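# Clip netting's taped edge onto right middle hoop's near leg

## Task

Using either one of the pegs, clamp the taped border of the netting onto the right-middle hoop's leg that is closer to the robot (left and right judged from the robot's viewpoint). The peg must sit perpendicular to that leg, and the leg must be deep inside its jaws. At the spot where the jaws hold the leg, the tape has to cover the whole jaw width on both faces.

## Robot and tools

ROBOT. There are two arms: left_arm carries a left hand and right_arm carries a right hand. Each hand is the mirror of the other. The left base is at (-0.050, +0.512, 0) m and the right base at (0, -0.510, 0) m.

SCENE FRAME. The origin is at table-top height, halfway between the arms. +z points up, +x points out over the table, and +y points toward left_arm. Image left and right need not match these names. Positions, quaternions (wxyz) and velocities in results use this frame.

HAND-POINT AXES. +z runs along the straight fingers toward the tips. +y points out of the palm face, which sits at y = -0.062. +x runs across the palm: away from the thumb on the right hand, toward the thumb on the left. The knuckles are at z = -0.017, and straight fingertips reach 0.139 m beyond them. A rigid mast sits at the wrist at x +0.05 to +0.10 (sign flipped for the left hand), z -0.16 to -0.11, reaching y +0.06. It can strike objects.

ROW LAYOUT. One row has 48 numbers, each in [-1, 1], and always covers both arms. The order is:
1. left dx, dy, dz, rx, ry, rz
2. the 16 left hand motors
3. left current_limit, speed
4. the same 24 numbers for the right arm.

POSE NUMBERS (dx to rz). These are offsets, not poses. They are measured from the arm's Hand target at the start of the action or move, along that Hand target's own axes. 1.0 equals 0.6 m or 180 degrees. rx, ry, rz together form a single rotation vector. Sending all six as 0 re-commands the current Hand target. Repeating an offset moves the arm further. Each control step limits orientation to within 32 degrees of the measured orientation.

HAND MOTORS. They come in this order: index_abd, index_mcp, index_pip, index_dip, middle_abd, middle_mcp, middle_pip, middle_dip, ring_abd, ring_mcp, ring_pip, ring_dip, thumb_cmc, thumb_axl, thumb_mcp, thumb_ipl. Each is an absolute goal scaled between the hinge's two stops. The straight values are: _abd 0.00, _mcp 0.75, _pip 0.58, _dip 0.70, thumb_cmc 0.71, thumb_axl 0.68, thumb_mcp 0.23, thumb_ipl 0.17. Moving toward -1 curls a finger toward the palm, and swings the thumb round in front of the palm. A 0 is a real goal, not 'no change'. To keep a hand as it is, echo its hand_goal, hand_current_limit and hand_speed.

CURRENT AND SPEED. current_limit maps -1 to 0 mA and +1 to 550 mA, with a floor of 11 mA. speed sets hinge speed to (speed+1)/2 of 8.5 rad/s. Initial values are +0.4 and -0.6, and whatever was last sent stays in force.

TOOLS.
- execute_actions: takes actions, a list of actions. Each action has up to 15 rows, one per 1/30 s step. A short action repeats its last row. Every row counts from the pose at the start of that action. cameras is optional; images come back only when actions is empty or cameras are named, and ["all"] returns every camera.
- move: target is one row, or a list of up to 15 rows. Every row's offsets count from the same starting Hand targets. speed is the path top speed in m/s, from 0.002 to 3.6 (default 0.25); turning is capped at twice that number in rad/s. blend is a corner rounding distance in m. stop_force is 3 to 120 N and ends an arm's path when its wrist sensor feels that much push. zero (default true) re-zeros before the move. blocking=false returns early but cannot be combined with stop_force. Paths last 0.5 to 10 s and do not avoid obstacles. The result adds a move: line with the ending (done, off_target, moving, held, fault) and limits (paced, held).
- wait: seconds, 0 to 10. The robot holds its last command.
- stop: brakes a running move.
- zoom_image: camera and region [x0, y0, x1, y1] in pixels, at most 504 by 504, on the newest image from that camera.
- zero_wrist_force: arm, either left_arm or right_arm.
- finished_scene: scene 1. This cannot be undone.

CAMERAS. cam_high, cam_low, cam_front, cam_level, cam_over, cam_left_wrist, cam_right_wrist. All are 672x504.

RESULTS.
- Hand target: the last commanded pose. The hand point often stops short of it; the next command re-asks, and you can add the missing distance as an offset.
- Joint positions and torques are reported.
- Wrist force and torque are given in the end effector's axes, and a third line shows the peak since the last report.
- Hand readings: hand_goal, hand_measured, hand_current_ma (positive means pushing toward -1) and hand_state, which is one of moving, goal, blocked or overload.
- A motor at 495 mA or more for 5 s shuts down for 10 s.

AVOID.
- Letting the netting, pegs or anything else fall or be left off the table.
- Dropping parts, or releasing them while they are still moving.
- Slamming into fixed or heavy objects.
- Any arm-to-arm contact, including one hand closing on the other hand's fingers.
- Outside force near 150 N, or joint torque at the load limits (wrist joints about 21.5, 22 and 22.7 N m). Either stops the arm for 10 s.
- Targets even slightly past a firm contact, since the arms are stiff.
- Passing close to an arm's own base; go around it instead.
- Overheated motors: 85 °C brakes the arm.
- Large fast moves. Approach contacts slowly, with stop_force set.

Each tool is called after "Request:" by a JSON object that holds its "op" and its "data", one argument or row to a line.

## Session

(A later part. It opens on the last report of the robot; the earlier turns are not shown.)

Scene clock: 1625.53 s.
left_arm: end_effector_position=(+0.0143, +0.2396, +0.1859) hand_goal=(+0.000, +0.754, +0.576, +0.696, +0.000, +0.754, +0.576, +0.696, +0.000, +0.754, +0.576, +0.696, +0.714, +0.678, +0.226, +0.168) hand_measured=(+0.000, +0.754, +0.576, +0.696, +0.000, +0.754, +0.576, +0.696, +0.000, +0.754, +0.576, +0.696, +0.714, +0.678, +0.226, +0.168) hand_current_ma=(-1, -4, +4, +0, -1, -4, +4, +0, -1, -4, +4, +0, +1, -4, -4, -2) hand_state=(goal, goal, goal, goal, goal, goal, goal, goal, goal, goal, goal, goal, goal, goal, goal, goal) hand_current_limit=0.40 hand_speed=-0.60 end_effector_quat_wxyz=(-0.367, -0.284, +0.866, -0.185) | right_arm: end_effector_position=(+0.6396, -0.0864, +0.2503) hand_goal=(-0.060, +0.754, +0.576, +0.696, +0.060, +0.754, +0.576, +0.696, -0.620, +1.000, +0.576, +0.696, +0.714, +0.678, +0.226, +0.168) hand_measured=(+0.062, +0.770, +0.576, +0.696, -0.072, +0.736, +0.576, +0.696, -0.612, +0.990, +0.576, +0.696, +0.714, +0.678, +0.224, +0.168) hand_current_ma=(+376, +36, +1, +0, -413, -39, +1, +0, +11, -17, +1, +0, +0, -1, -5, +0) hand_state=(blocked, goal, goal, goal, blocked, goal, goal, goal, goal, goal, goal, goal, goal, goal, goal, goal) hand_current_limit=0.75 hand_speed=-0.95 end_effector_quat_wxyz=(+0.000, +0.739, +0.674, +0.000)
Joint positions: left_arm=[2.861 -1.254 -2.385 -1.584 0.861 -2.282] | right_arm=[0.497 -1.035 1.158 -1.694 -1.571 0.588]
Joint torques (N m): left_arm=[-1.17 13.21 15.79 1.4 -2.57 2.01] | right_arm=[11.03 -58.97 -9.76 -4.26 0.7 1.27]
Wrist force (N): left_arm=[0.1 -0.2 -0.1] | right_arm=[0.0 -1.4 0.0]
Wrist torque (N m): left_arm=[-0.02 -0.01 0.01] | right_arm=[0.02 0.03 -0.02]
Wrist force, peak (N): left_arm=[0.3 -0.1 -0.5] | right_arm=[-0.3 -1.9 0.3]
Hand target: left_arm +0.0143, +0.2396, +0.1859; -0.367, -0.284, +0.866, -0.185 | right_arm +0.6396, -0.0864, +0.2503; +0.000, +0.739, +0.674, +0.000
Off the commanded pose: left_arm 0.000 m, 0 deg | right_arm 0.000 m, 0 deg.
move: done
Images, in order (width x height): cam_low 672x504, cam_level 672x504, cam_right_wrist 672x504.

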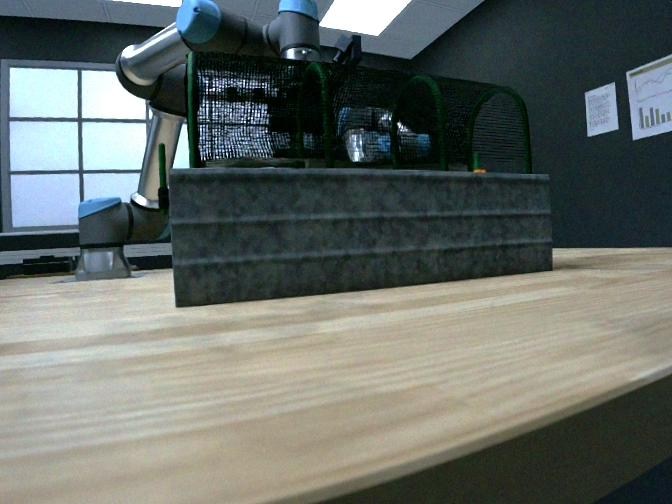

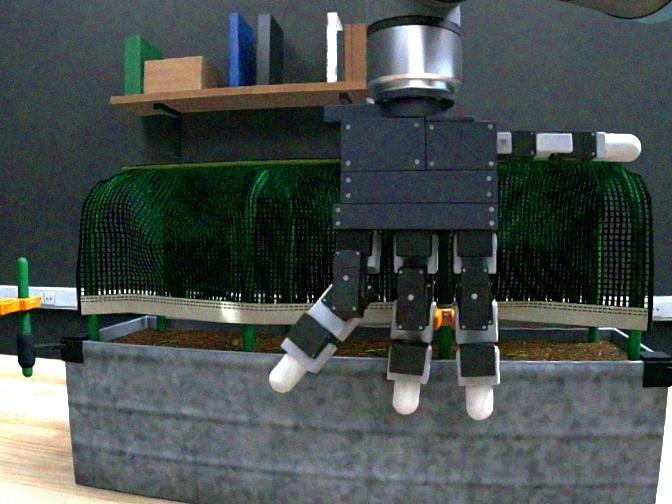

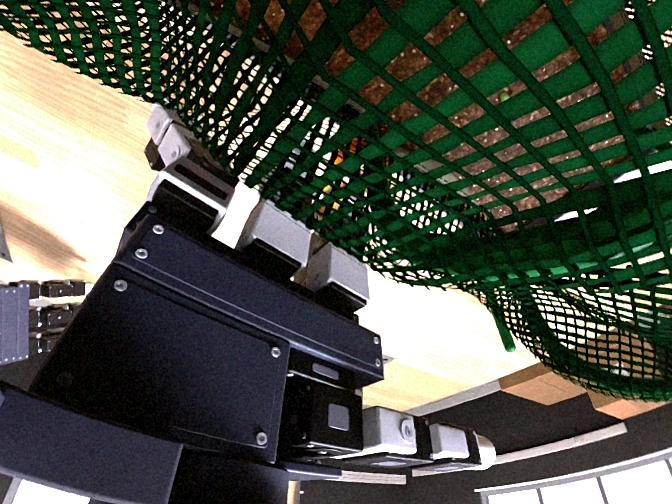

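Request:
{"op": "move", "data": {
  "target": [0,0,0,0,0,0,0,0.754,0.576,0.696,0,0.754,0.576,0.696,0,0.754,0.576,0.696,0.714,0.678,0.226,0.168,0.4,-0.6,0.0,0.0058,0.0,0,0,0,-0.06,0.754,0.576,0.696,0.06,0.754,0.576,0.696,-0.62,1.0,0.576,0.696,0.714,0.678,0.226,0.168,0.75,-0.95],
  "speed": 0.01,
  "stop_force": 3,
  "cameras": ["cam_level","cam_right_wrist","cam_low"]
}}

Request:
{"op": "zoom_image", "data": {
  "camera": "cam_level",
  "region": [425, 295, 465, 335]
}}

Request:
{"op": "zoom_image", "data": {
  "camera": "cam_low",
  "region": [255, 135, 345, 175]
}}

Scene clock: 1666.50 s.
left_arm: end_effector_position=(+0.0143, +0.2396, +0.1859) hand_goal=(+0.000, +0.754, +0.576, +0.696, +0.000, +0.754, +0.576, +0.696, +0.000, +0.754, +0.576, +0.696, +0.714, +0.678, +0.226, +0.168) hand_measured=(+0.000, +0.754, +0.576, +0.696, +0.000, +0.754, +0.576, +0.696, +0.000, +0.754, +0.576, +0.696, +0.714, +0.678, +0.226, +0.168) hand_current_ma=(-1, -4, +4, +0, -1, -4, +4, +0, -1, -4, +4, +0, +1, -4, -4, -2) hand_state=(goal, goal, goal, goal, goal, goal, goal, goal, goal, goal, goal, goal, goal, goal, goal, goal) hand_current_limit=0.40 hand_speed=-0.60 end_effector_quat_wxyz=(-0.367, -0.284, +0.866, -0.185) | right_arm: end_effector_position=(+0.6431, -0.0868, +0.2503) hand_goal=(-0.060, +0.754, +0.576, +0.696, +0.060, +0.754, +0.576, +0.696, -0.620, +1.000, +0.576, +0.696, +0.714, +0.678, +0.226, +0.168) hand_measured=(+0.062, +0.772, +0.576, +0.696, -0.072, +0.740, +0.576, +0.696, -0.612, +0.990, +0.576, +0.696, +0.714, +0.678, +0.224, +0.168) hand_current_ma=(+370, +41, +1, +0, -411, -30, +1, +0, +11, -17, +1, +0, +0, -1, -5, +0) hand_state=(blocked, goal, goal, goal, blocked, goal, goal, goal, goal, goal, goal, goal, goal, goal, goal, goal) hand_current_limit=0.75 hand_speed=-0.95 end_effector_quat_wxyz=(+0.000, +0.739, +0.674, +0.000)
Joint positions: left_arm=[2.861 -1.254 -2.385 -1.584 0.861 -2.282] | right_arm=[0.494 -1.028 1.148 -1.691 -1.571 0.586]
Joint torques (N m): left_arm=[-0.54 13.36 15.76 1.56 -2.35 2.19] | right_arm=[-0.22 -58.41 -9.72 -4.12 0.44 1.23]
Wrist force (N): left_arm=[0.1 -0.1 0.0] | right_arm=[0.4 -2.3 0.2]
Wrist torque (N m): left_arm=[-0.01 -0.03 0.01] | right_arm=[0.03 0.01 0.02]
Wrist force, peak (N): left_arm=[0.0 0.3 -0.5] | right_arm=[0.6 -2.6 0.3]
Hand target: left_arm +0.0143, +0.2396, +0.1859; -0.367, -0.284, +0.866, -0.185 | right_arm +0.6431, -0.0868, +0.2503; +0.000, +0.739, +0.674, +0.000
Off the commanded pose: left_arm 0.000 m, 0 deg | right_arm 0.000 m, 0 deg.
move: done
Images, in order (width x height): cam_low 672x504, cam_level 672x504, cam_right_wrist 672x504.

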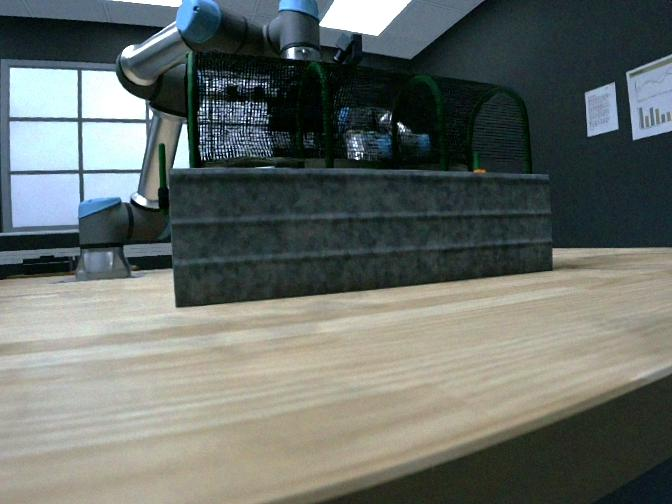

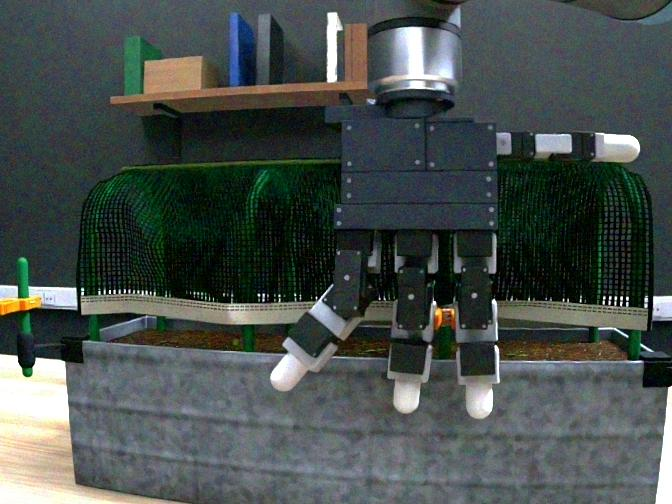

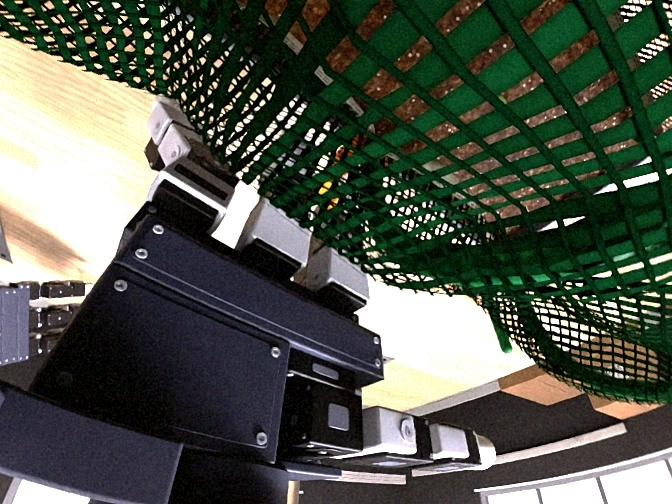

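Scaled by 12.600 from the camera's 672x504 image, which has a finer 960x720 frame.

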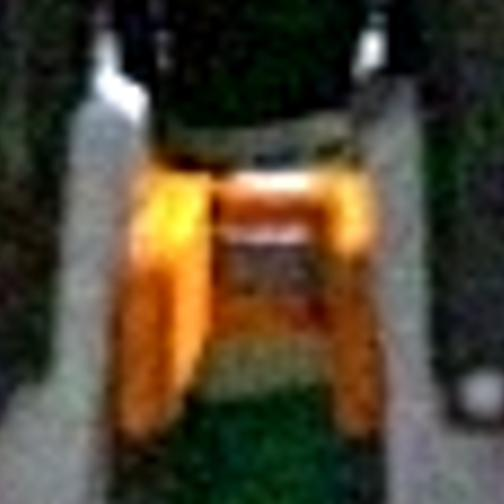

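Scaled by 5.600 from the camera's 672x504 image, which has a finer 960x720 frame.

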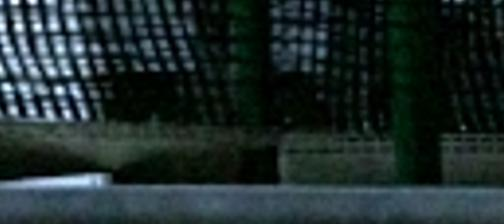

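Request:
{"op": "wait", "data": {
  "seconds": 0.1,
  "cameras": ["cam_high","cam_front","cam_over"]
}}

Request:
{"op": "zoom_image", "data": {
  "camera": "cam_high",
  "region": [270, 260, 390, 350]
}}

Request:
{"op": "zoom_image", "data": {
  "camera": "cam_front",
  "region": [340, 220, 460, 340]
}}

Scene clock: 1684.23 s.
left_arm: end_effector_position=(+0.0143, +0.2396, +0.1859) hand_goal=(+0.000, +0.754, +0.576, +0.696, +0.000, +0.754, +0.576, +0.696, +0.000, +0.754, +0.576, +0.696, +0.714, +0.678, +0.226, +0.168) hand_measured=(+0.000, +0.754, +0.576, +0.696, +0.000, +0.754, +0.576, +0.696, +0.000, +0.754, +0.576, +0.696, +0.714, +0.678, +0.226, +0.168) hand_current_ma=(-1, -4, +4, +0, -1, -4, +4, +0, -1, -4, +4, +0, +1, -4, -4, -2) hand_state=(goal, goal, goal, goal, goal, goal, goal, goal, goal, goal, goal, goal, goal, goal, goal, goal) hand_current_limit=0.40 hand_speed=-0.60 end_effector_quat_wxyz=(-0.367, -0.284, +0.866, -0.185) | right_arm: end_effector_position=(+0.6431, -0.0868, +0.2503) hand_goal=(-0.060, +0.754, +0.576, +0.696, +0.060, +0.754, +0.576, +0.696, -0.620, +1.000, +0.576, +0.696, +0.714, +0.678, +0.226, +0.168) hand_measured=(+0.062, +0.772, +0.576, +0.696, -0.072, +0.740, +0.576, +0.696, -0.612, +0.990, +0.576, +0.696, +0.714, +0.678, +0.224, +0.168) hand_current_ma=(+370, +41, +1, +0, -411, -30, +1, +0, +11, -17, +1, +0, +0, -1, -5, +0) hand_state=(blocked, goal, goal, goal, blocked, goal, goal, goal, goal, goal, goal, goal, goal, goal, goal, goal) hand_current_limit=0.75 hand_speed=-0.95 end_effector_quat_wxyz=(+0.000, +0.739, +0.674, +0.000)
Joint positions: left_arm=[2.861 -1.254 -2.385 -1.584 0.861 -2.282] | right_arm=[0.494 -1.028 1.148 -1.691 -1.571 0.586]
Joint torques (N m): left_arm=[-0.99 13.74 15.72 1.67 -2.26 1.8] | right_arm=[9.33 -59.44 -9.84 -4.31 -1.17 1.06]
Wrist force (N): left_arm=[0.0 0.1 -0.2] | right_arm=[0.7 -2.3 -0.5]
Wrist torque (N m): left_arm=[0.02 0.00 0.00] | right_arm=[0.04 0.00 0.02]
Wrist force, peak (N): left_arm=[-0.4 -0.1 -0.4] | right_arm=[0.6 -2.6 -0.4]
Hand target: left_arm +0.0143, +0.2396, +0.1859; -0.367, -0.284, +0.866, -0.185 | right_arm +0.6431, -0.0868, +0.2503; +0.000, +0.739, +0.674, +0.000
Off the commanded pose: left_arm 0.000 m, 0 deg | right_arm 0.000 m, 0 deg.
wait: 0.10 s; at rest from the start
Images, in order (width x height): cam_high 672x504, cam_front 672x504, cam_over 672x504.

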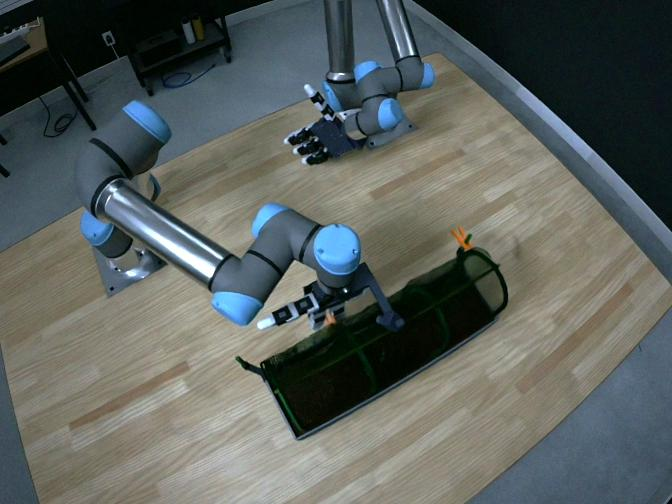

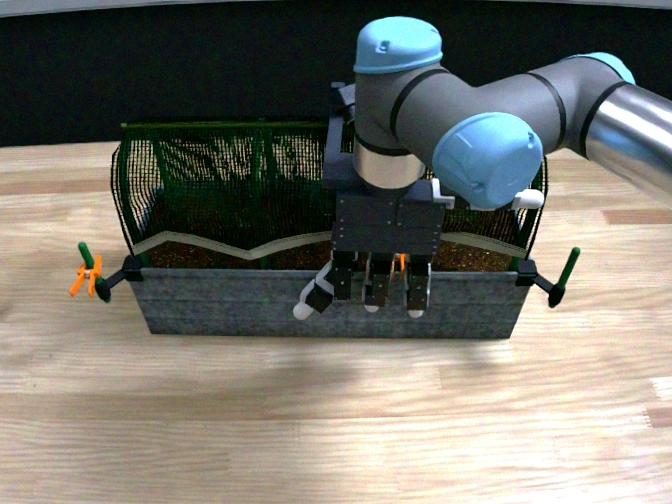

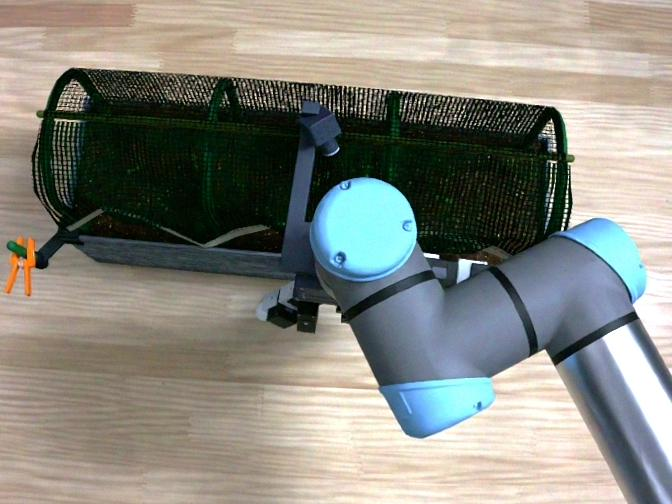

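Scaled by 4.200 from the camera's 672x504 image, which has a finer 960x720 frame.

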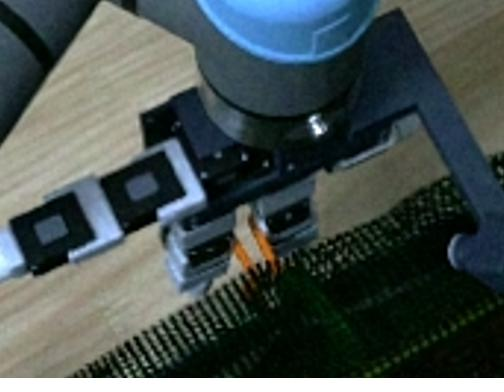

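Scaled by 4.200 from the camera's 672x504 image, which has a finer 960x720 frame.

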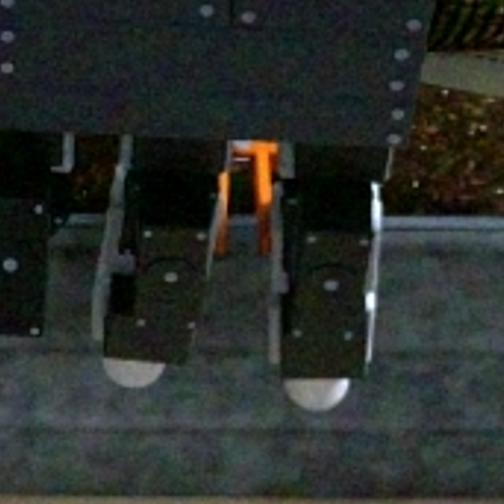

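Request:
{"op": "move", "data": {
  "target": [0,0,0,0,0,0,0,0.754,0.576,0.696,0,0.754,0.576,0.696,0,0.754,0.576,0.696,0.714,0.678,0.226,0.168,0.4,-0.6,0.003,0.0,0.0,0,0,0,-0.06,0.754,0.576,0.696,0.06,0.754,0.576,0.696,-0.62,1.0,0.576,0.696,0.714,0.678,0.226,0.168,0.75,-0.95],
  "speed": 0.01,
  "cameras": []
}}

Request:
{"op": "move", "data": {
  "target": [0,0,0,0,0,0,0,0.754,0.576,0.696,0,0.754,0.576,0.696,0,0.754,0.576,0.696,0.714,0.678,0.226,0.168,0.4,-0.6,0.0,0.0067,0.0,0,0,0,-0.06,0.754,0.576,0.696,0.06,0.754,0.576,0.696,-0.62,1.0,0.576,0.696,0.714,0.678,0.226,0.168,0.75,-0.95],
  "speed": 0.01,
  "stop_force": 3,
  "cameras": ["cam_level","cam_right_wrist","cam_low"]
}}

Request:
{"op": "zoom_image", "data": {
  "camera": "cam_level",
  "region": [425, 295, 465, 335]
}}

Request:
{"op": "zoom_image", "data": {
  "camera": "cam_low",
  "region": [255, 135, 345, 175]
}}

Request:
{"op": "zoom_image", "data": {
  "camera": "cam_right_wrist",
  "region": [280, 90, 420, 230]
}}

Scene clock: 1724.23 s.
left_arm: end_effector_position=(+0.0143, +0.2396, +0.1859) hand_goal=(+0.000, +0.754, +0.576, +0.696, +0.000, +0.754, +0.576, +0.696, +0.000, +0.754, +0.576, +0.696, +0.714, +0.678, +0.226, +0.168) hand_measured=(+0.000, +0.754, +0.576, +0.696, +0.000, +0.754, +0.576, +0.696, +0.000, +0.754, +0.576, +0.696, +0.714, +0.678, +0.226, +0.168) hand_current_ma=(-1, -4, +4, +0, -1, -4, +4, +0, -1, -4, +4, +0, +1, -4, -4, -2) hand_state=(goal, goal, goal, goal, goal, goal, goal, goal, goal, goal, goal, goal, goal, goal, goal, goal) hand_current_limit=0.40 hand_speed=-0.60 end_effector_quat_wxyz=(-0.367, -0.284, +0.866, -0.185) | right_arm: end_effector_position=(+0.6432, -0.0849, +0.2504) hand_goal=(-0.060, +0.754, +0.576, +0.696, +0.060, +0.754, +0.576, +0.696, -0.620, +1.000, +0.576, +0.696, +0.714, +0.678, +0.226, +0.168) hand_measured=(+0.060, +0.774, +0.576, +0.696, -0.070, +0.740, +0.576, +0.696, -0.612, +0.990, +0.576, +0.696, +0.714, +0.678, +0.224, +0.168) hand_current_ma=(+370, +45, +1, +0, -405, -29, +1, +0, +11, -17, +1, +0, +0, -1, -5, +0) hand_state=(blocked, goal, goal, goal, blocked, goal, goal, goal, goal, goal, goal, goal, goal, goal, goal, goal) hand_current_limit=0.75 hand_speed=-0.95 end_effector_quat_wxyz=(+0.000, +0.739, +0.674, +0.000)
Joint positions: left_arm=[2.861 -1.254 -2.385 -1.584 0.861 -2.282] | right_arm=[0.496 -1.025 1.142 -1.689 -1.571 0.588]
Joint torques (N m): left_arm=[-0.42 13.85 14.9 1.69 -2.33 1.78] | right_arm=[8.23 -34.78 -28.07 -1.66 -1.04 0.96]
Wrist force (N): left_arm=[0.3 0.1 -0.4] | right_arm=[0.0 -2.6 0.0]
Wrist torque (N m): left_arm=[0.03 -0.05 0.02] | right_arm=[0.03 0.00 -0.01]
Wrist force, peak (N): left_arm=[0.0 0.1 -0.6] | right_arm=[0.2 -2.9 0.3]
Hand target: left_arm +0.0143, +0.2396, +0.1859; -0.367, -0.284, +0.866, -0.185 | right_arm +0.6432, -0.0850, +0.2503; +0.000, +0.739, +0.674, +0.000
Off the commanded pose: left_arm 0.000 m, 0 deg | right_arm 0.000 m, 0 deg.
move: done
No camera images: "cameras" was empty.

Scene clock: 1726.10 s.
left_arm: end_effector_position=(+0.0143, +0.2396, +0.1859) hand_goal=(+0.000, +0.754, +0.576, +0.696, +0.000, +0.754, +0.576, +0.696, +0.000, +0.754, +0.576, +0.696, +0.714, +0.678, +0.226, +0.168) hand_measured=(+0.000, +0.754, +0.576, +0.696, +0.000, +0.754, +0.576, +0.696, +0.000, +0.754, +0.576, +0.696, +0.714, +0.678, +0.226, +0.168) hand_current_ma=(-1, -4, +4, +0, -1, -4, +4, +0, -1, -4, +4, +0, +1, -4, -4, -2) hand_state=(goal, goal, goal, goal, goal, goal, goal, goal, goal, goal, goal, goal, goal, goal, goal, goal) hand_current_limit=0.40 hand_speed=-0.60 end_effector_quat_wxyz=(-0.367, -0.284, +0.866, -0.185) | right_arm: end_effector_position=(+0.6472, -0.0853, +0.2503) hand_goal=(-0.060, +0.754, +0.576, +0.696, +0.060, +0.754, +0.576, +0.696, -0.620, +1.000, +0.576, +0.696, +0.714, +0.678, +0.226, +0.168) hand_measured=(+0.058, +0.790, +0.576, +0.696, -0.068, +0.754, +0.576, +0.696, -0.612, +0.990, +0.576, +0.696, +0.714, +0.678, +0.224, +0.168) hand_current_ma=(+359, +101, +1, +0, -397, +1, +1, +0, +11, -17, +1, +0, +0, -1, -5, +0) hand_state=(blocked, blocked, goal, goal, blocked, goal, goal, goal, goal, goal, goal, goal, goal, goal, goal, goal) hand_current_limit=0.75 hand_speed=-0.95 end_effector_quat_wxyz=(+0.000, +0.739, +0.674, +0.000)
Joint positions: left_arm=[2.861 -1.254 -2.385 -1.584 0.861 -2.282] | right_arm=[0.493 -1.018 1.131 -1.684 -1.571 0.585]
Joint torques (N m): left_arm=[-0.85 13.79 16.16 1.54 -2.42 1.78] | right_arm=[10.04 -58.52 -9.31 -5.3 -0.96 1.27]
Wrist force (N): left_arm=[0.3 -0.1 -0.4] | right_arm=[-0.2 -5.6 -0.3]
Wrist torque (N m): left_arm=[0.01 -0.05 0.04] | right_arm=[0.08 -0.03 -0.01]
Wrist force, peak (N): left_arm=[0.3 -0.3 -0.4] | right_arm=[-0.3 -6.0 -0.3]
Hand target: left_arm +0.0143, +0.2396, +0.1859; -0.367, -0.284, +0.866, -0.185 | right_arm +0.6472, -0.0853, +0.2503; +0.000, +0.739, +0.674, +0.000
Off the commanded pose: left_arm 0.000 m, 0 deg | right_arm 0.000 m, 0 deg.
move: contact (right_arm)
Images, in order (width x height): cam_low 672x504, cam_level 672x504, cam_right_wrist 672x504.

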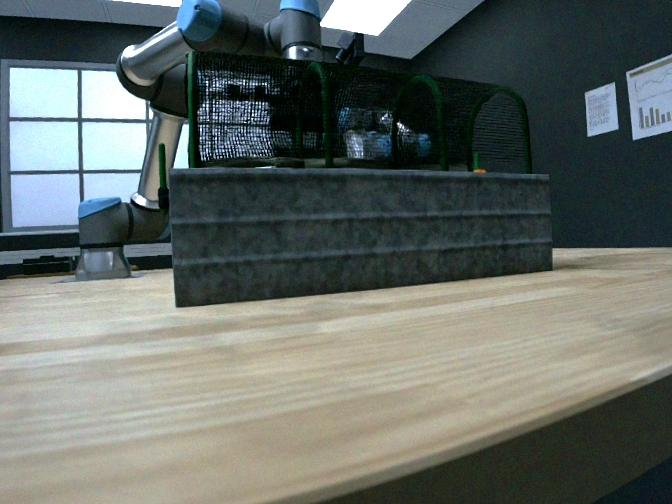

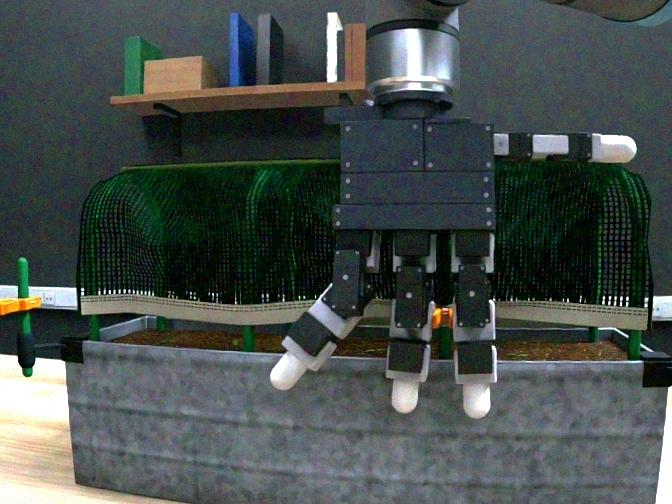

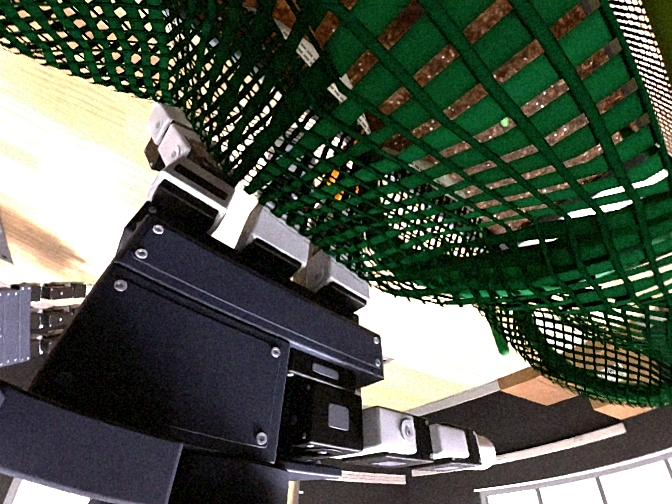

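Scaled by 12.600 from the camera's 672x504 image, which has a finer 960x720 frame.

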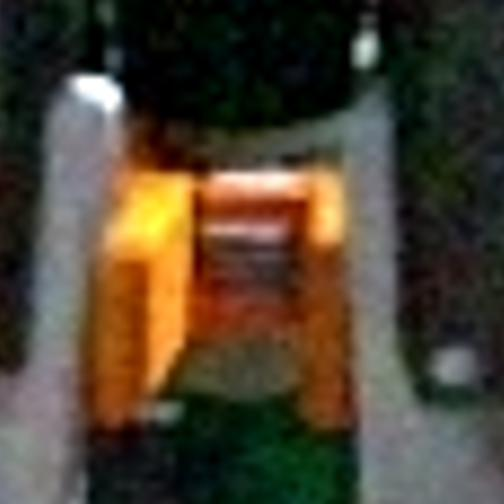

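Scaled by 5.600 from the camera's 672x504 image, which has a finer 960x720 frame.

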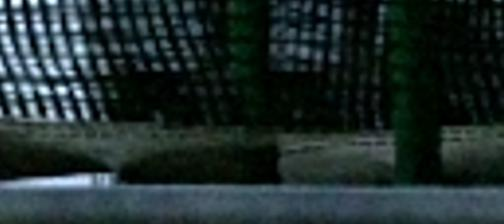

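Scaled by 3.600 from the camera's 672x504 image, which has a finer 960x720 frame.

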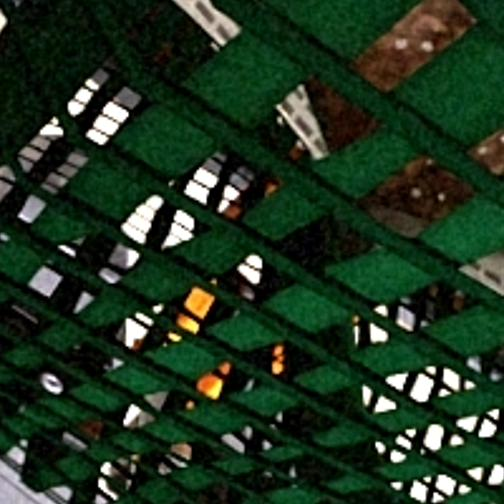

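Request:
{"op": "move", "data": {
  "target": [0,0,0,0,0,0,0,0.754,0.576,0.696,0,0.754,0.576,0.696,0,0.754,0.576,0.696,0.714,0.678,0.226,0.168,0.4,-0.6,0.0,-0.0037,0.0,0,0,0,-0.06,0.754,0.576,0.696,0.06,0.754,0.576,0.696,-0.62,1.0,0.576,0.696,0.714,0.678,0.226,0.168,0.75,-0.95],
  "speed": 0.01,
  "cameras": ["cam_level"]
}}

Request:
{"op": "zoom_image", "data": {
  "camera": "cam_level",
  "region": [425, 295, 465, 335]
}}

Scene clock: 1737.23 s.
left_arm: end_effector_position=(+0.0143, +0.2396, +0.1859) hand_goal=(+0.000, +0.754, +0.576, +0.696, +0.000, +0.754, +0.576, +0.696, +0.000, +0.754, +0.576, +0.696, +0.714, +0.678, +0.226, +0.168) hand_measured=(+0.000, +0.754, +0.576, +0.696, +0.000, +0.754, +0.576, +0.696, +0.000, +0.754, +0.576, +0.696, +0.714, +0.678, +0.226, +0.168) hand_current_ma=(-1, -4, +4, +0, -1, -4, +4, +0, -1, -4, +4, +0, +1, -4, -4, -2) hand_state=(goal, goal, goal, goal, goal, goal, goal, goal, goal, goal, goal, goal, goal, goal, goal, goal) hand_current_limit=0.40 hand_speed=-0.60 end_effector_quat_wxyz=(-0.367, -0.284, +0.866, -0.185) | right_arm: end_effector_position=(+0.6449, -0.0851, +0.2503) hand_goal=(-0.060, +0.754, +0.576, +0.696, +0.060, +0.754, +0.576, +0.696, -0.620, +1.000, +0.576, +0.696, +0.714, +0.678, +0.226, +0.168) hand_measured=(+0.058, +0.788, +0.576, +0.696, -0.068, +0.752, +0.576, +0.696, -0.612, +0.990, +0.576, +0.696, +0.714, +0.678, +0.224, +0.168) hand_current_ma=(+358, +91, +1, +0, -397, -3, +1, +0, +11, -17, +1, +0, +0, -1, -5, +0) hand_state=(blocked, blocked, goal, goal, blocked, goal, goal, goal, goal, goal, goal, goal, goal, goal, goal, goal) hand_current_limit=0.75 hand_speed=-0.95 end_effector_quat_wxyz=(+0.000, +0.739, +0.674, +0.000)
Joint positions: left_arm=[2.861 -1.254 -2.385 -1.584 0.861 -2.282] | right_arm=[0.495 -1.022 1.137 -1.687 -1.571 0.586]
Joint torques (N m): left_arm=[0.42 14.73 15.64 1.51 -2.43 1.87] | right_arm=[8.07 -52.37 -15.28 -4.76 -0.98 1.11]
Wrist force (N): left_arm=[0.1 0.1 -0.1] | right_arm=[0.4 -2.1 -0.5]
Wrist torque (N m): left_arm=[0.00 -0.01 0.01] | right_arm=[0.01 -0.01 0.00]
Wrist force, peak (N): left_arm=[0.3 0.3 -0.3] | right_arm=[-0.4 -5.9 0.0]
Hand target: left_arm +0.0143, +0.2396, +0.1859; -0.367, -0.284, +0.866, -0.185 | right_arm +0.6450, -0.0851, +0.2503; +0.000, +0.739, +0.674, +0.000
Off the commanded pose: left_arm 0.000 m, 0 deg | right_arm 0.000 m, 0 deg.
move: done
Images, in order (width x height): cam_level 672x504.

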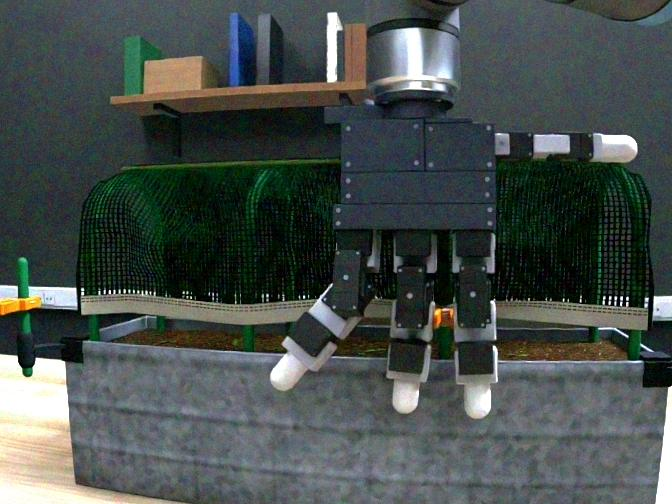

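Scaled by 12.600 from the camera's 672x504 image, which has a finer 960x720 frame.

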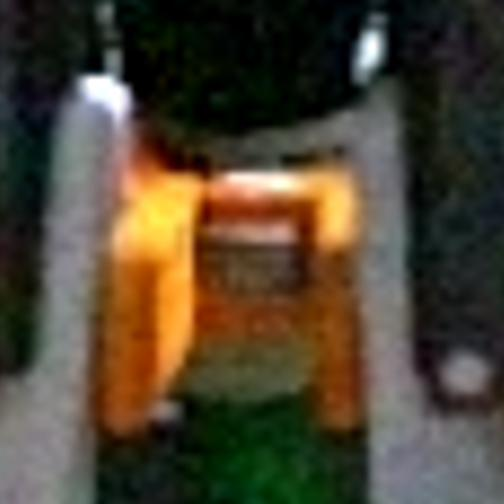

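Request:
{"op": "move", "data": {
  "target": [
    [0,0,0,0,0,0,0,0.754,0.576,0.696,0,0.754,0.576,0.696,0,0.754,0.576,0.696,0.714,0.678,0.226,0.168,0.4,-0.6,0.0,-0.0167,0.0,0,0,0,-0.06,0.754,0.576,0.696,0.06,0.754,0.576,0.696,-0.62,1.0,0.576,0.696,0.714,0.678,0.226,0.168,0.75,-0.95],
    [0,0,0,0,0,0,0,0.754,0.576,0.696,0,0.754,0.576,0.696,0,0.754,0.576,0.696,0.714,0.678,0.226,0.168,0.4,-0.6,0.0,-0.0167,0.0042,0,0,0,-0.06,0.754,0.576,0.696,0.06,0.754,0.576,0.696,-0.62,1.0,0.576,0.696,0.714,0.678,0.226,0.168,0.75,-0.95]
  ],
  "speed": 0.015,
  "cameras": ["cam_level"]
}}

Request:
{"op": "zoom_image", "data": {
  "camera": "cam_level",
  "region": [425, 295, 465, 335]
}}

Request:
{"op": "move", "data": {
  "target": [0,0,0,0,0,0,0,0.754,0.576,0.696,0,0.754,0.576,0.696,0,0.754,0.576,0.696,0.714,0.678,0.226,0.168,0.4,-0.6,0.0,0.0183,0.0,0,0,0,-0.06,0.754,0.576,0.696,0.06,0.754,0.576,0.696,-0.62,1.0,0.576,0.696,0.714,0.678,0.226,0.168,0.75,-0.95],
  "speed": 0.012,
  "stop_force": 4,
  "cameras": ["cam_level","cam_low"]
}}

Request:
{"op": "zoom_image", "data": {
  "camera": "cam_level",
  "region": [425, 295, 465, 335]
}}

Scene clock: 1756.93 s.
left_arm: end_effector_position=(+0.0143, +0.2396, +0.1859) hand_goal=(+0.000, +0.754, +0.576, +0.696, +0.000, +0.754, +0.576, +0.696, +0.000, +0.754, +0.576, +0.696, +0.714, +0.678, +0.226, +0.168) hand_measured=(+0.000, +0.754, +0.576, +0.696, +0.000, +0.754, +0.576, +0.696, +0.000, +0.754, +0.576, +0.696, +0.714, +0.678, +0.226, +0.168) hand_current_ma=(-1, -4, +4, +0, -1, -4, +4, +0, -1, -4, +4, +0, +1, -4, -4, -2) hand_state=(goal, goal, goal, goal, goal, goal, goal, goal, goal, goal, goal, goal, goal, goal, goal, goal) hand_current_limit=0.40 hand_speed=-0.60 end_effector_quat_wxyz=(-0.367, -0.284, +0.866, -0.185) | right_arm: end_effector_position=(+0.6349, -0.0841, +0.2478) hand_goal=(-0.060, +0.754, +0.576, +0.696, +0.060, +0.754, +0.576, +0.696, -0.620, +1.000, +0.576, +0.696, +0.714, +0.678, +0.226, +0.168) hand_measured=(+0.058, +0.772, +0.576, +0.696, -0.068, +0.744, +0.576, +0.696, -0.612, +0.990, +0.576, +0.696, +0.714, +0.678, +0.224, +0.168) hand_current_ma=(+358, +39, +1, +0, -397, -19, +0, +0, +11, -17, +1, +0, +0, -1, -5, +0) hand_state=(blocked, goal, goal, goal, blocked, goal, goal, goal, goal, goal, goal, goal, goal, goal, goal, goal) hand_current_limit=0.75 hand_speed=-0.95 end_effector_quat_wxyz=(+0.000, +0.739, +0.674, +0.000)
Joint positions: left_arm=[2.861 -1.254 -2.385 -1.584 0.861 -2.282] | right_arm=[0.503 -1.04 1.172 -1.704 -1.571 0.594]
Joint torques (N m): left_arm=[-1.25 14.31 16.43 1.7 -2.57 1.85] | right_arm=[-7.32 -30.23 -26.61 -1.84 -1.32 -1.24]
Wrist force (N): left_arm=[0.0 0.1 -0.1] | right_arm=[1.2 -0.4 -0.4]
Wrist torque (N m): left_arm=[0.01 -0.01 0.00] | right_arm=[0.01 0.03 -0.06]
Wrist force, peak (N): left_arm=[0.0 0.0 -0.5] | right_arm=[0.4 -2.2 -0.4]
Hand target: left_arm +0.0143, +0.2396, +0.1859; -0.367, -0.284, +0.866, -0.185 | right_arm +0.6350, -0.0842, +0.2478; +0.000, +0.739, +0.674, +0.000
Off the commanded pose: left_arm 0.000 m, 0 deg | right_arm 0.000 m, 0 deg.
move: done
Images, in order (width x height): cam_level 672x504.

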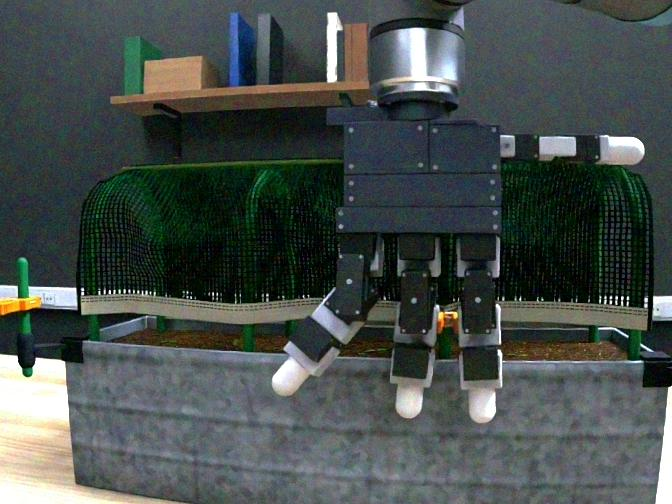

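Scaled by 12.600 from the camera's 672x504 image, which has a finer 960x720 frame.

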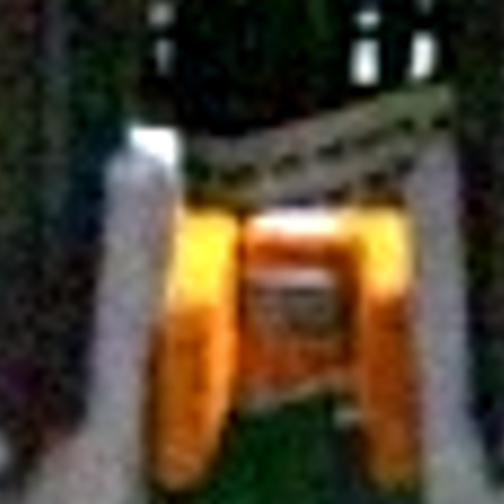

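Scene clock: 1759.07 s.
left_arm: end_effector_position=(+0.0143, +0.2396, +0.1859) hand_goal=(+0.000, +0.754, +0.576, +0.696, +0.000, +0.754, +0.576, +0.696, +0.000, +0.754, +0.576, +0.696, +0.714, +0.678, +0.226, +0.168) hand_measured=(+0.000, +0.754, +0.576, +0.696, +0.000, +0.754, +0.576, +0.696, +0.000, +0.754, +0.576, +0.696, +0.714, +0.678, +0.226, +0.168) hand_current_ma=(-1, -4, +4, +0, -1, -4, +4, +0, -1, -4, +4, +0, +1, -4, -4, -2) hand_state=(goal, goal, goal, goal, goal, goal, goal, goal, goal, goal, goal, goal, goal, goal, goal, goal) hand_current_limit=0.40 hand_speed=-0.60 end_effector_quat_wxyz=(-0.367, -0.284, +0.866, -0.185) | right_arm: end_effector_position=(+0.6460, -0.0852, +0.2478) hand_goal=(-0.060, +0.754, +0.576, +0.696, +0.060, +0.754, +0.576, +0.696, -0.620, +1.000, +0.576, +0.696, +0.714, +0.678, +0.226, +0.168) hand_measured=(+0.058, +0.782, +0.576, +0.696, -0.068, +0.748, +0.576, +0.696, -0.612, +0.990, +0.576, +0.696, +0.714, +0.678, +0.224, +0.168) hand_current_ma=(+358, +73, +1, +0, -397, -8, +0, +0, +11, -17, +1, +0, +0, -1, -5, +0) hand_state=(blocked, blocked, goal, goal, blocked, goal, goal, goal, goal, goal, goal, goal, goal, goal, goal, goal) hand_current_limit=0.75 hand_speed=-0.95 end_effector_quat_wxyz=(+0.000, +0.739, +0.674, +0.000)
Joint positions: left_arm=[2.861 -1.254 -2.385 -1.584 0.861 -2.282] | right_arm=[0.494 -1.019 1.14 -1.692 -1.571 0.586]
Joint torques (N m): left_arm=[0.03 14.23 14.88 1.3 -2.47 1.96] | right_arm=[6.91 -59.53 -8.14 -4.95 0.16 1.15]
Wrist force (N): left_arm=[-0.1 0.2 -0.1] | right_arm=[-0.2 -4.1 -0.4]
Wrist torque (N m): left_arm=[0.02 0.00 -0.01] | right_arm=[0.03 -0.01 -0.11]
Wrist force, peak (N): left_arm=[0.0 0.2 -0.5] | right_arm=[-0.2 -4.4 0.0]
Hand target: left_arm +0.0143, +0.2396, +0.1859; -0.367, -0.284, +0.866, -0.185 | right_arm +0.6459, -0.0852, +0.2478; +0.000, +0.739, +0.674, +0.000
Off the commanded pose: left_arm 0.000 m, 0 deg | right_arm 0.000 m, 0 deg.
move: done
Images, in order (width x height): cam_low 672x504, cam_level 672x504.

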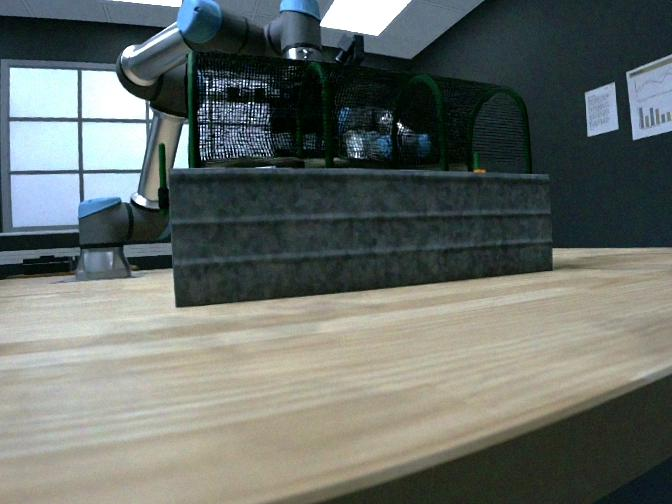

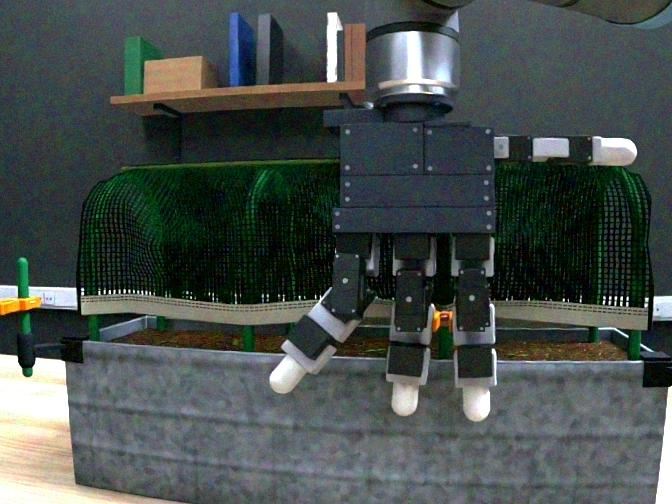

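Scaled by 12.600 from the camera's 672x504 image, which has a finer 960x720 frame.

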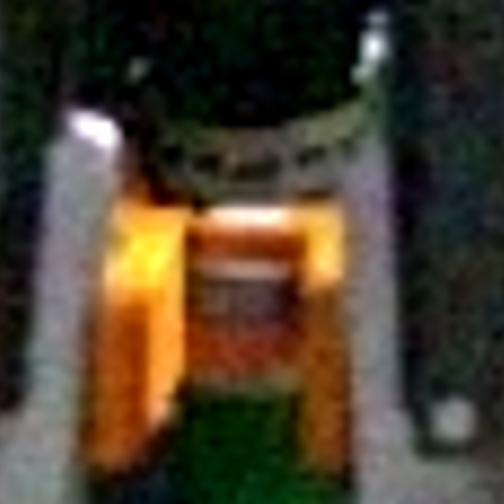

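Request:
{"op": "zoom_image", "data": {
  "camera": "cam_level",
  "region": [480, 280, 570, 340]
}}

Request:
{"op": "zoom_image", "data": {
  "camera": "cam_level",
  "region": [340, 280, 430, 340]
}}

Request:
{"op": "zoom_image", "data": {
  "camera": "cam_low",
  "region": [255, 135, 345, 175]
}}

Scaled by 5.600 from the camera's 672x504 image, which has a finer 960x720 frame.

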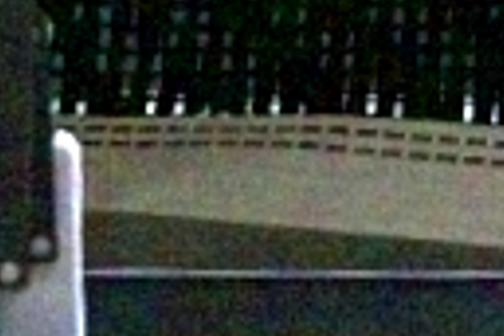

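Scaled by 5.600 from the camera's 672x504 image, which has a finer 960x720 frame.

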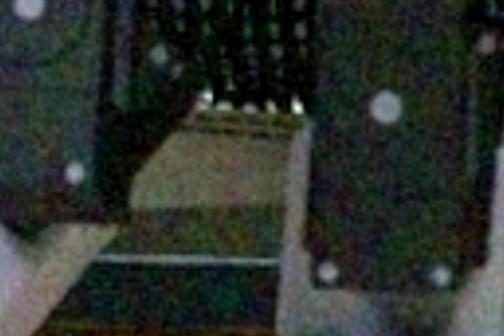

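Scaled by 5.600 from the camera's 672x504 image, which has a finer 960x720 frame.

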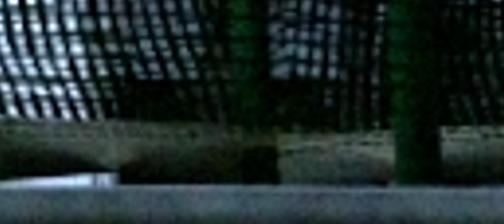

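Request:
{"op": "move", "data": {
  "target": [0,0,0,0,0,0,0,0.754,0.576,0.696,0,0.754,0.576,0.696,0,0.754,0.576,0.696,0.714,0.678,0.226,0.168,0.4,-0.6,0.0,-0.0025,0.0,0,0,0,-0.06,0.754,0.576,0.696,0.06,0.754,0.576,0.696,-0.62,1.0,0.576,0.696,0.714,0.678,0.226,0.168,0.75,-0.95],
  "speed": 0.01,
  "cameras": []
}}

Request:
{"op": "move", "data": {
  "target": [0,0,0,0,0,0,0,0.754,0.576,0.696,0,0.754,0.576,0.696,0,0.754,0.576,0.696,0.714,0.678,0.226,0.168,0.4,-0.6,0,0,0,0,0,0,0.24,0.754,0.576,0.696,-0.24,0.754,0.576,0.696,-0.62,1.0,0.576,0.696,0.714,0.678,0.226,0.168,0.75,-0.98],
  "cameras": ["cam_level","cam_low","cam_right_wrist"]
}}

Request:
{"op": "zoom_image", "data": {
  "camera": "cam_level",
  "region": [425, 295, 465, 335]
}}

Scene clock: 1786.13 s.
left_arm: end_effector_position=(+0.0143, +0.2396, +0.1859) hand_goal=(+0.000, +0.754, +0.576, +0.696, +0.000, +0.754, +0.576, +0.696, +0.000, +0.754, +0.576, +0.696, +0.714, +0.678, +0.226, +0.168) hand_measured=(+0.000, +0.754, +0.576, +0.696, +0.000, +0.754, +0.576, +0.696, +0.000, +0.754, +0.576, +0.696, +0.714, +0.678, +0.226, +0.168) hand_current_ma=(-1, -4, +4, +0, -1, -4, +4, +0, -1, -4, +4, +0, +1, -4, -4, -2) hand_state=(goal, goal, goal, goal, goal, goal, goal, goal, goal, goal, goal, goal, goal, goal, goal, goal) hand_current_limit=0.40 hand_speed=-0.60 end_effector_quat_wxyz=(-0.367, -0.284, +0.866, -0.185) | right_arm: end_effector_position=(+0.6444, -0.0850, +0.2478) hand_goal=(-0.060, +0.754, +0.576, +0.696, +0.060, +0.754, +0.576, +0.696, -0.620, +1.000, +0.576, +0.696, +0.714, +0.678, +0.226, +0.168) hand_measured=(+0.058, +0.782, +0.576, +0.696, -0.068, +0.748, +0.576, +0.696, -0.612, +0.990, +0.576, +0.696, +0.714, +0.678, +0.224, +0.168) hand_current_ma=(+358, +73, +1, +0, -397, -9, +0, +0, +11, -17, +1, +0, +0, -1, -5, +0) hand_state=(blocked, blocked, goal, goal, blocked, goal, goal, goal, goal, goal, goal, goal, goal, goal, goal, goal) hand_current_limit=0.75 hand_speed=-0.95 end_effector_quat_wxyz=(+0.000, +0.739, +0.674, +0.000)
Joint positions: left_arm=[2.861 -1.254 -2.385 -1.584 0.861 -2.282] | right_arm=[0.495 -1.022 1.144 -1.693 -1.571 0.587]
Joint torques (N m): left_arm=[-0.11 14.75 15.54 1.65 -2.4 1.9] | right_arm=[8.18 -54.72 -14.5 -4.76 0.68 1.18]
Wrist force (N): left_arm=[-0.1 0.1 0.0] | right_arm=[0.0 -1.7 -0.1]
Wrist torque (N m): left_arm=[0.00 0.01 -0.01] | right_arm=[0.02 0.01 -0.10]
Wrist force, peak (N): left_arm=[-0.3 0.3 -0.3] | right_arm=[-0.1 -4.3 -0.3]
Hand target: left_arm +0.0143, +0.2396, +0.1859; -0.367, -0.284, +0.866, -0.185 | right_arm +0.6444, -0.0850, +0.2478; +0.000, +0.739, +0.674, +0.000
Off the commanded pose: left_arm 0.000 m, 0 deg | right_arm 0.000 m, 0 deg.
move: done
No camera images: "cameras" was empty.

Scene clock: 1786.63 s.
left_arm: end_effector_position=(+0.0143, +0.2396, +0.1859) hand_goal=(+0.000, +0.754, +0.576, +0.696, +0.000, +0.754, +0.576, +0.696, +0.000, +0.754, +0.576, +0.696, +0.714, +0.678, +0.226, +0.168) hand_measured=(+0.000, +0.754, +0.576, +0.696, +0.000, +0.754, +0.576, +0.696, +0.000, +0.754, +0.576, +0.696, +0.714, +0.678, +0.226, +0.168) hand_current_ma=(-1, -4, +4, +0, -1, -4, +4, +0, -1, -4, +4, +0, +1, -4, -4, -2) hand_state=(goal, goal, goal, goal, goal, goal, goal, goal, goal, goal, goal, goal, goal, goal, goal, goal) hand_current_limit=0.40 hand_speed=-0.60 end_effector_quat_wxyz=(-0.367, -0.284, +0.866, -0.185) | right_arm: end_effector_position=(+0.6444, -0.0850, +0.2478) hand_goal=(+0.240, +0.754, +0.576, +0.696, -0.240, +0.754, +0.576, +0.696, -0.620, +1.000, +0.576, +0.696, +0.714, +0.678, +0.226, +0.168) hand_measured=(+0.058, +0.782, +0.576, +0.696, -0.068, +0.748, +0.576, +0.696, -0.612, +0.990, +0.576, +0.696, +0.714, +0.678, +0.224, +0.168) hand_current_ma=(+211, +73, +1, +0, -246, -9, +0, +0, +11, -17, +1, +0, +0, -1, -5, +0) hand_state=(moving, blocked, goal, goal, moving, goal, goal, goal, goal, goal, goal, goal, goal, goal, goal, goal) hand_current_limit=0.75 hand_speed=-0.98 end_effector_quat_wxyz=(+0.000, +0.739, +0.674, +0.000)
Joint positions: left_arm=[2.861 -1.254 -2.385 -1.584 0.861 -2.282] | right_arm=[0.495 -1.022 1.144 -1.693 -1.571 0.587]
Joint torques (N m): left_arm=[-0.87 14.97 15.75 1.49 -2.6 1.83] | right_arm=[5.34 -47.32 -24.88 -3.12 0.66 0.22]
Wrist force (N): left_arm=[0.0 0.0 0.0] | right_arm=[0.1 -1.7 0.0]
Wrist torque (N m): left_arm=[-0.01 0.00 0.01] | right_arm=[0.01 -0.01 -0.09]
Wrist force, peak (N): left_arm=[0.3 0.2 -0.3] | right_arm=[0.1 -2.1 -0.2]
Hand target: left_arm +0.0143, +0.2396, +0.1859; -0.367, -0.284, +0.866, -0.185 | right_arm +0.6444, -0.0850, +0.2478; +0.000, +0.739, +0.674, +0.000
Off the commanded pose: left_arm 0.000 m, 0 deg | right_arm 0.000 m, 0 deg.
move: done
Images, in order (width x height): cam_low 672x504, cam_level 672x504, cam_right_wrist 672x504.

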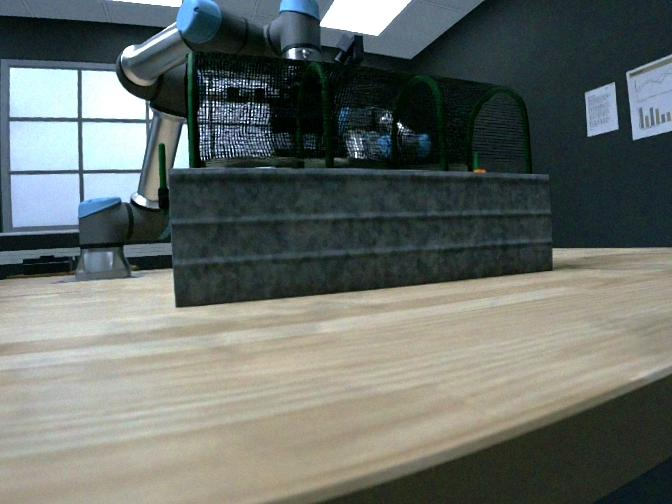

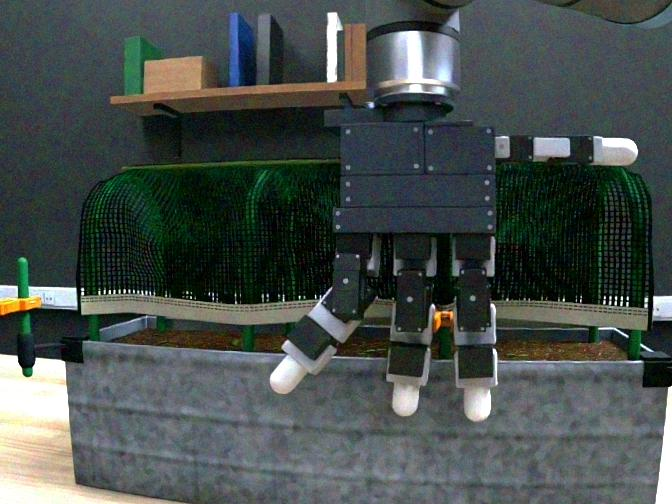

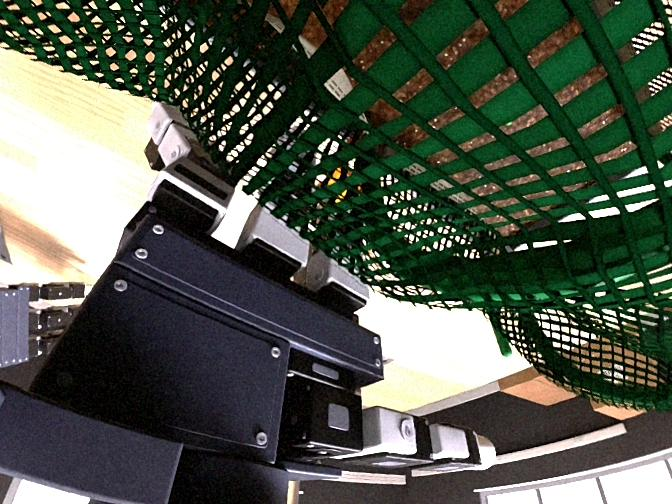

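Scaled by 12.600 from the camera's 672x504 image, which has a finer 960x720 frame.

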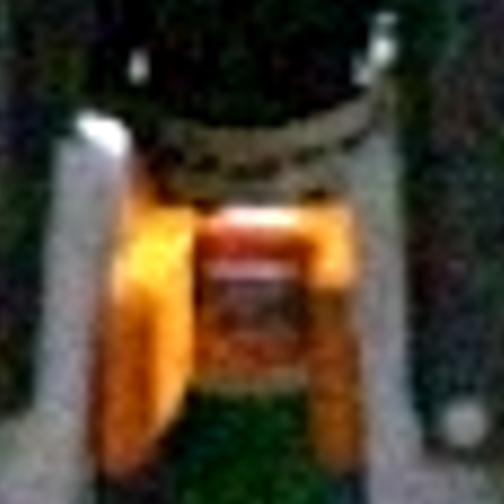

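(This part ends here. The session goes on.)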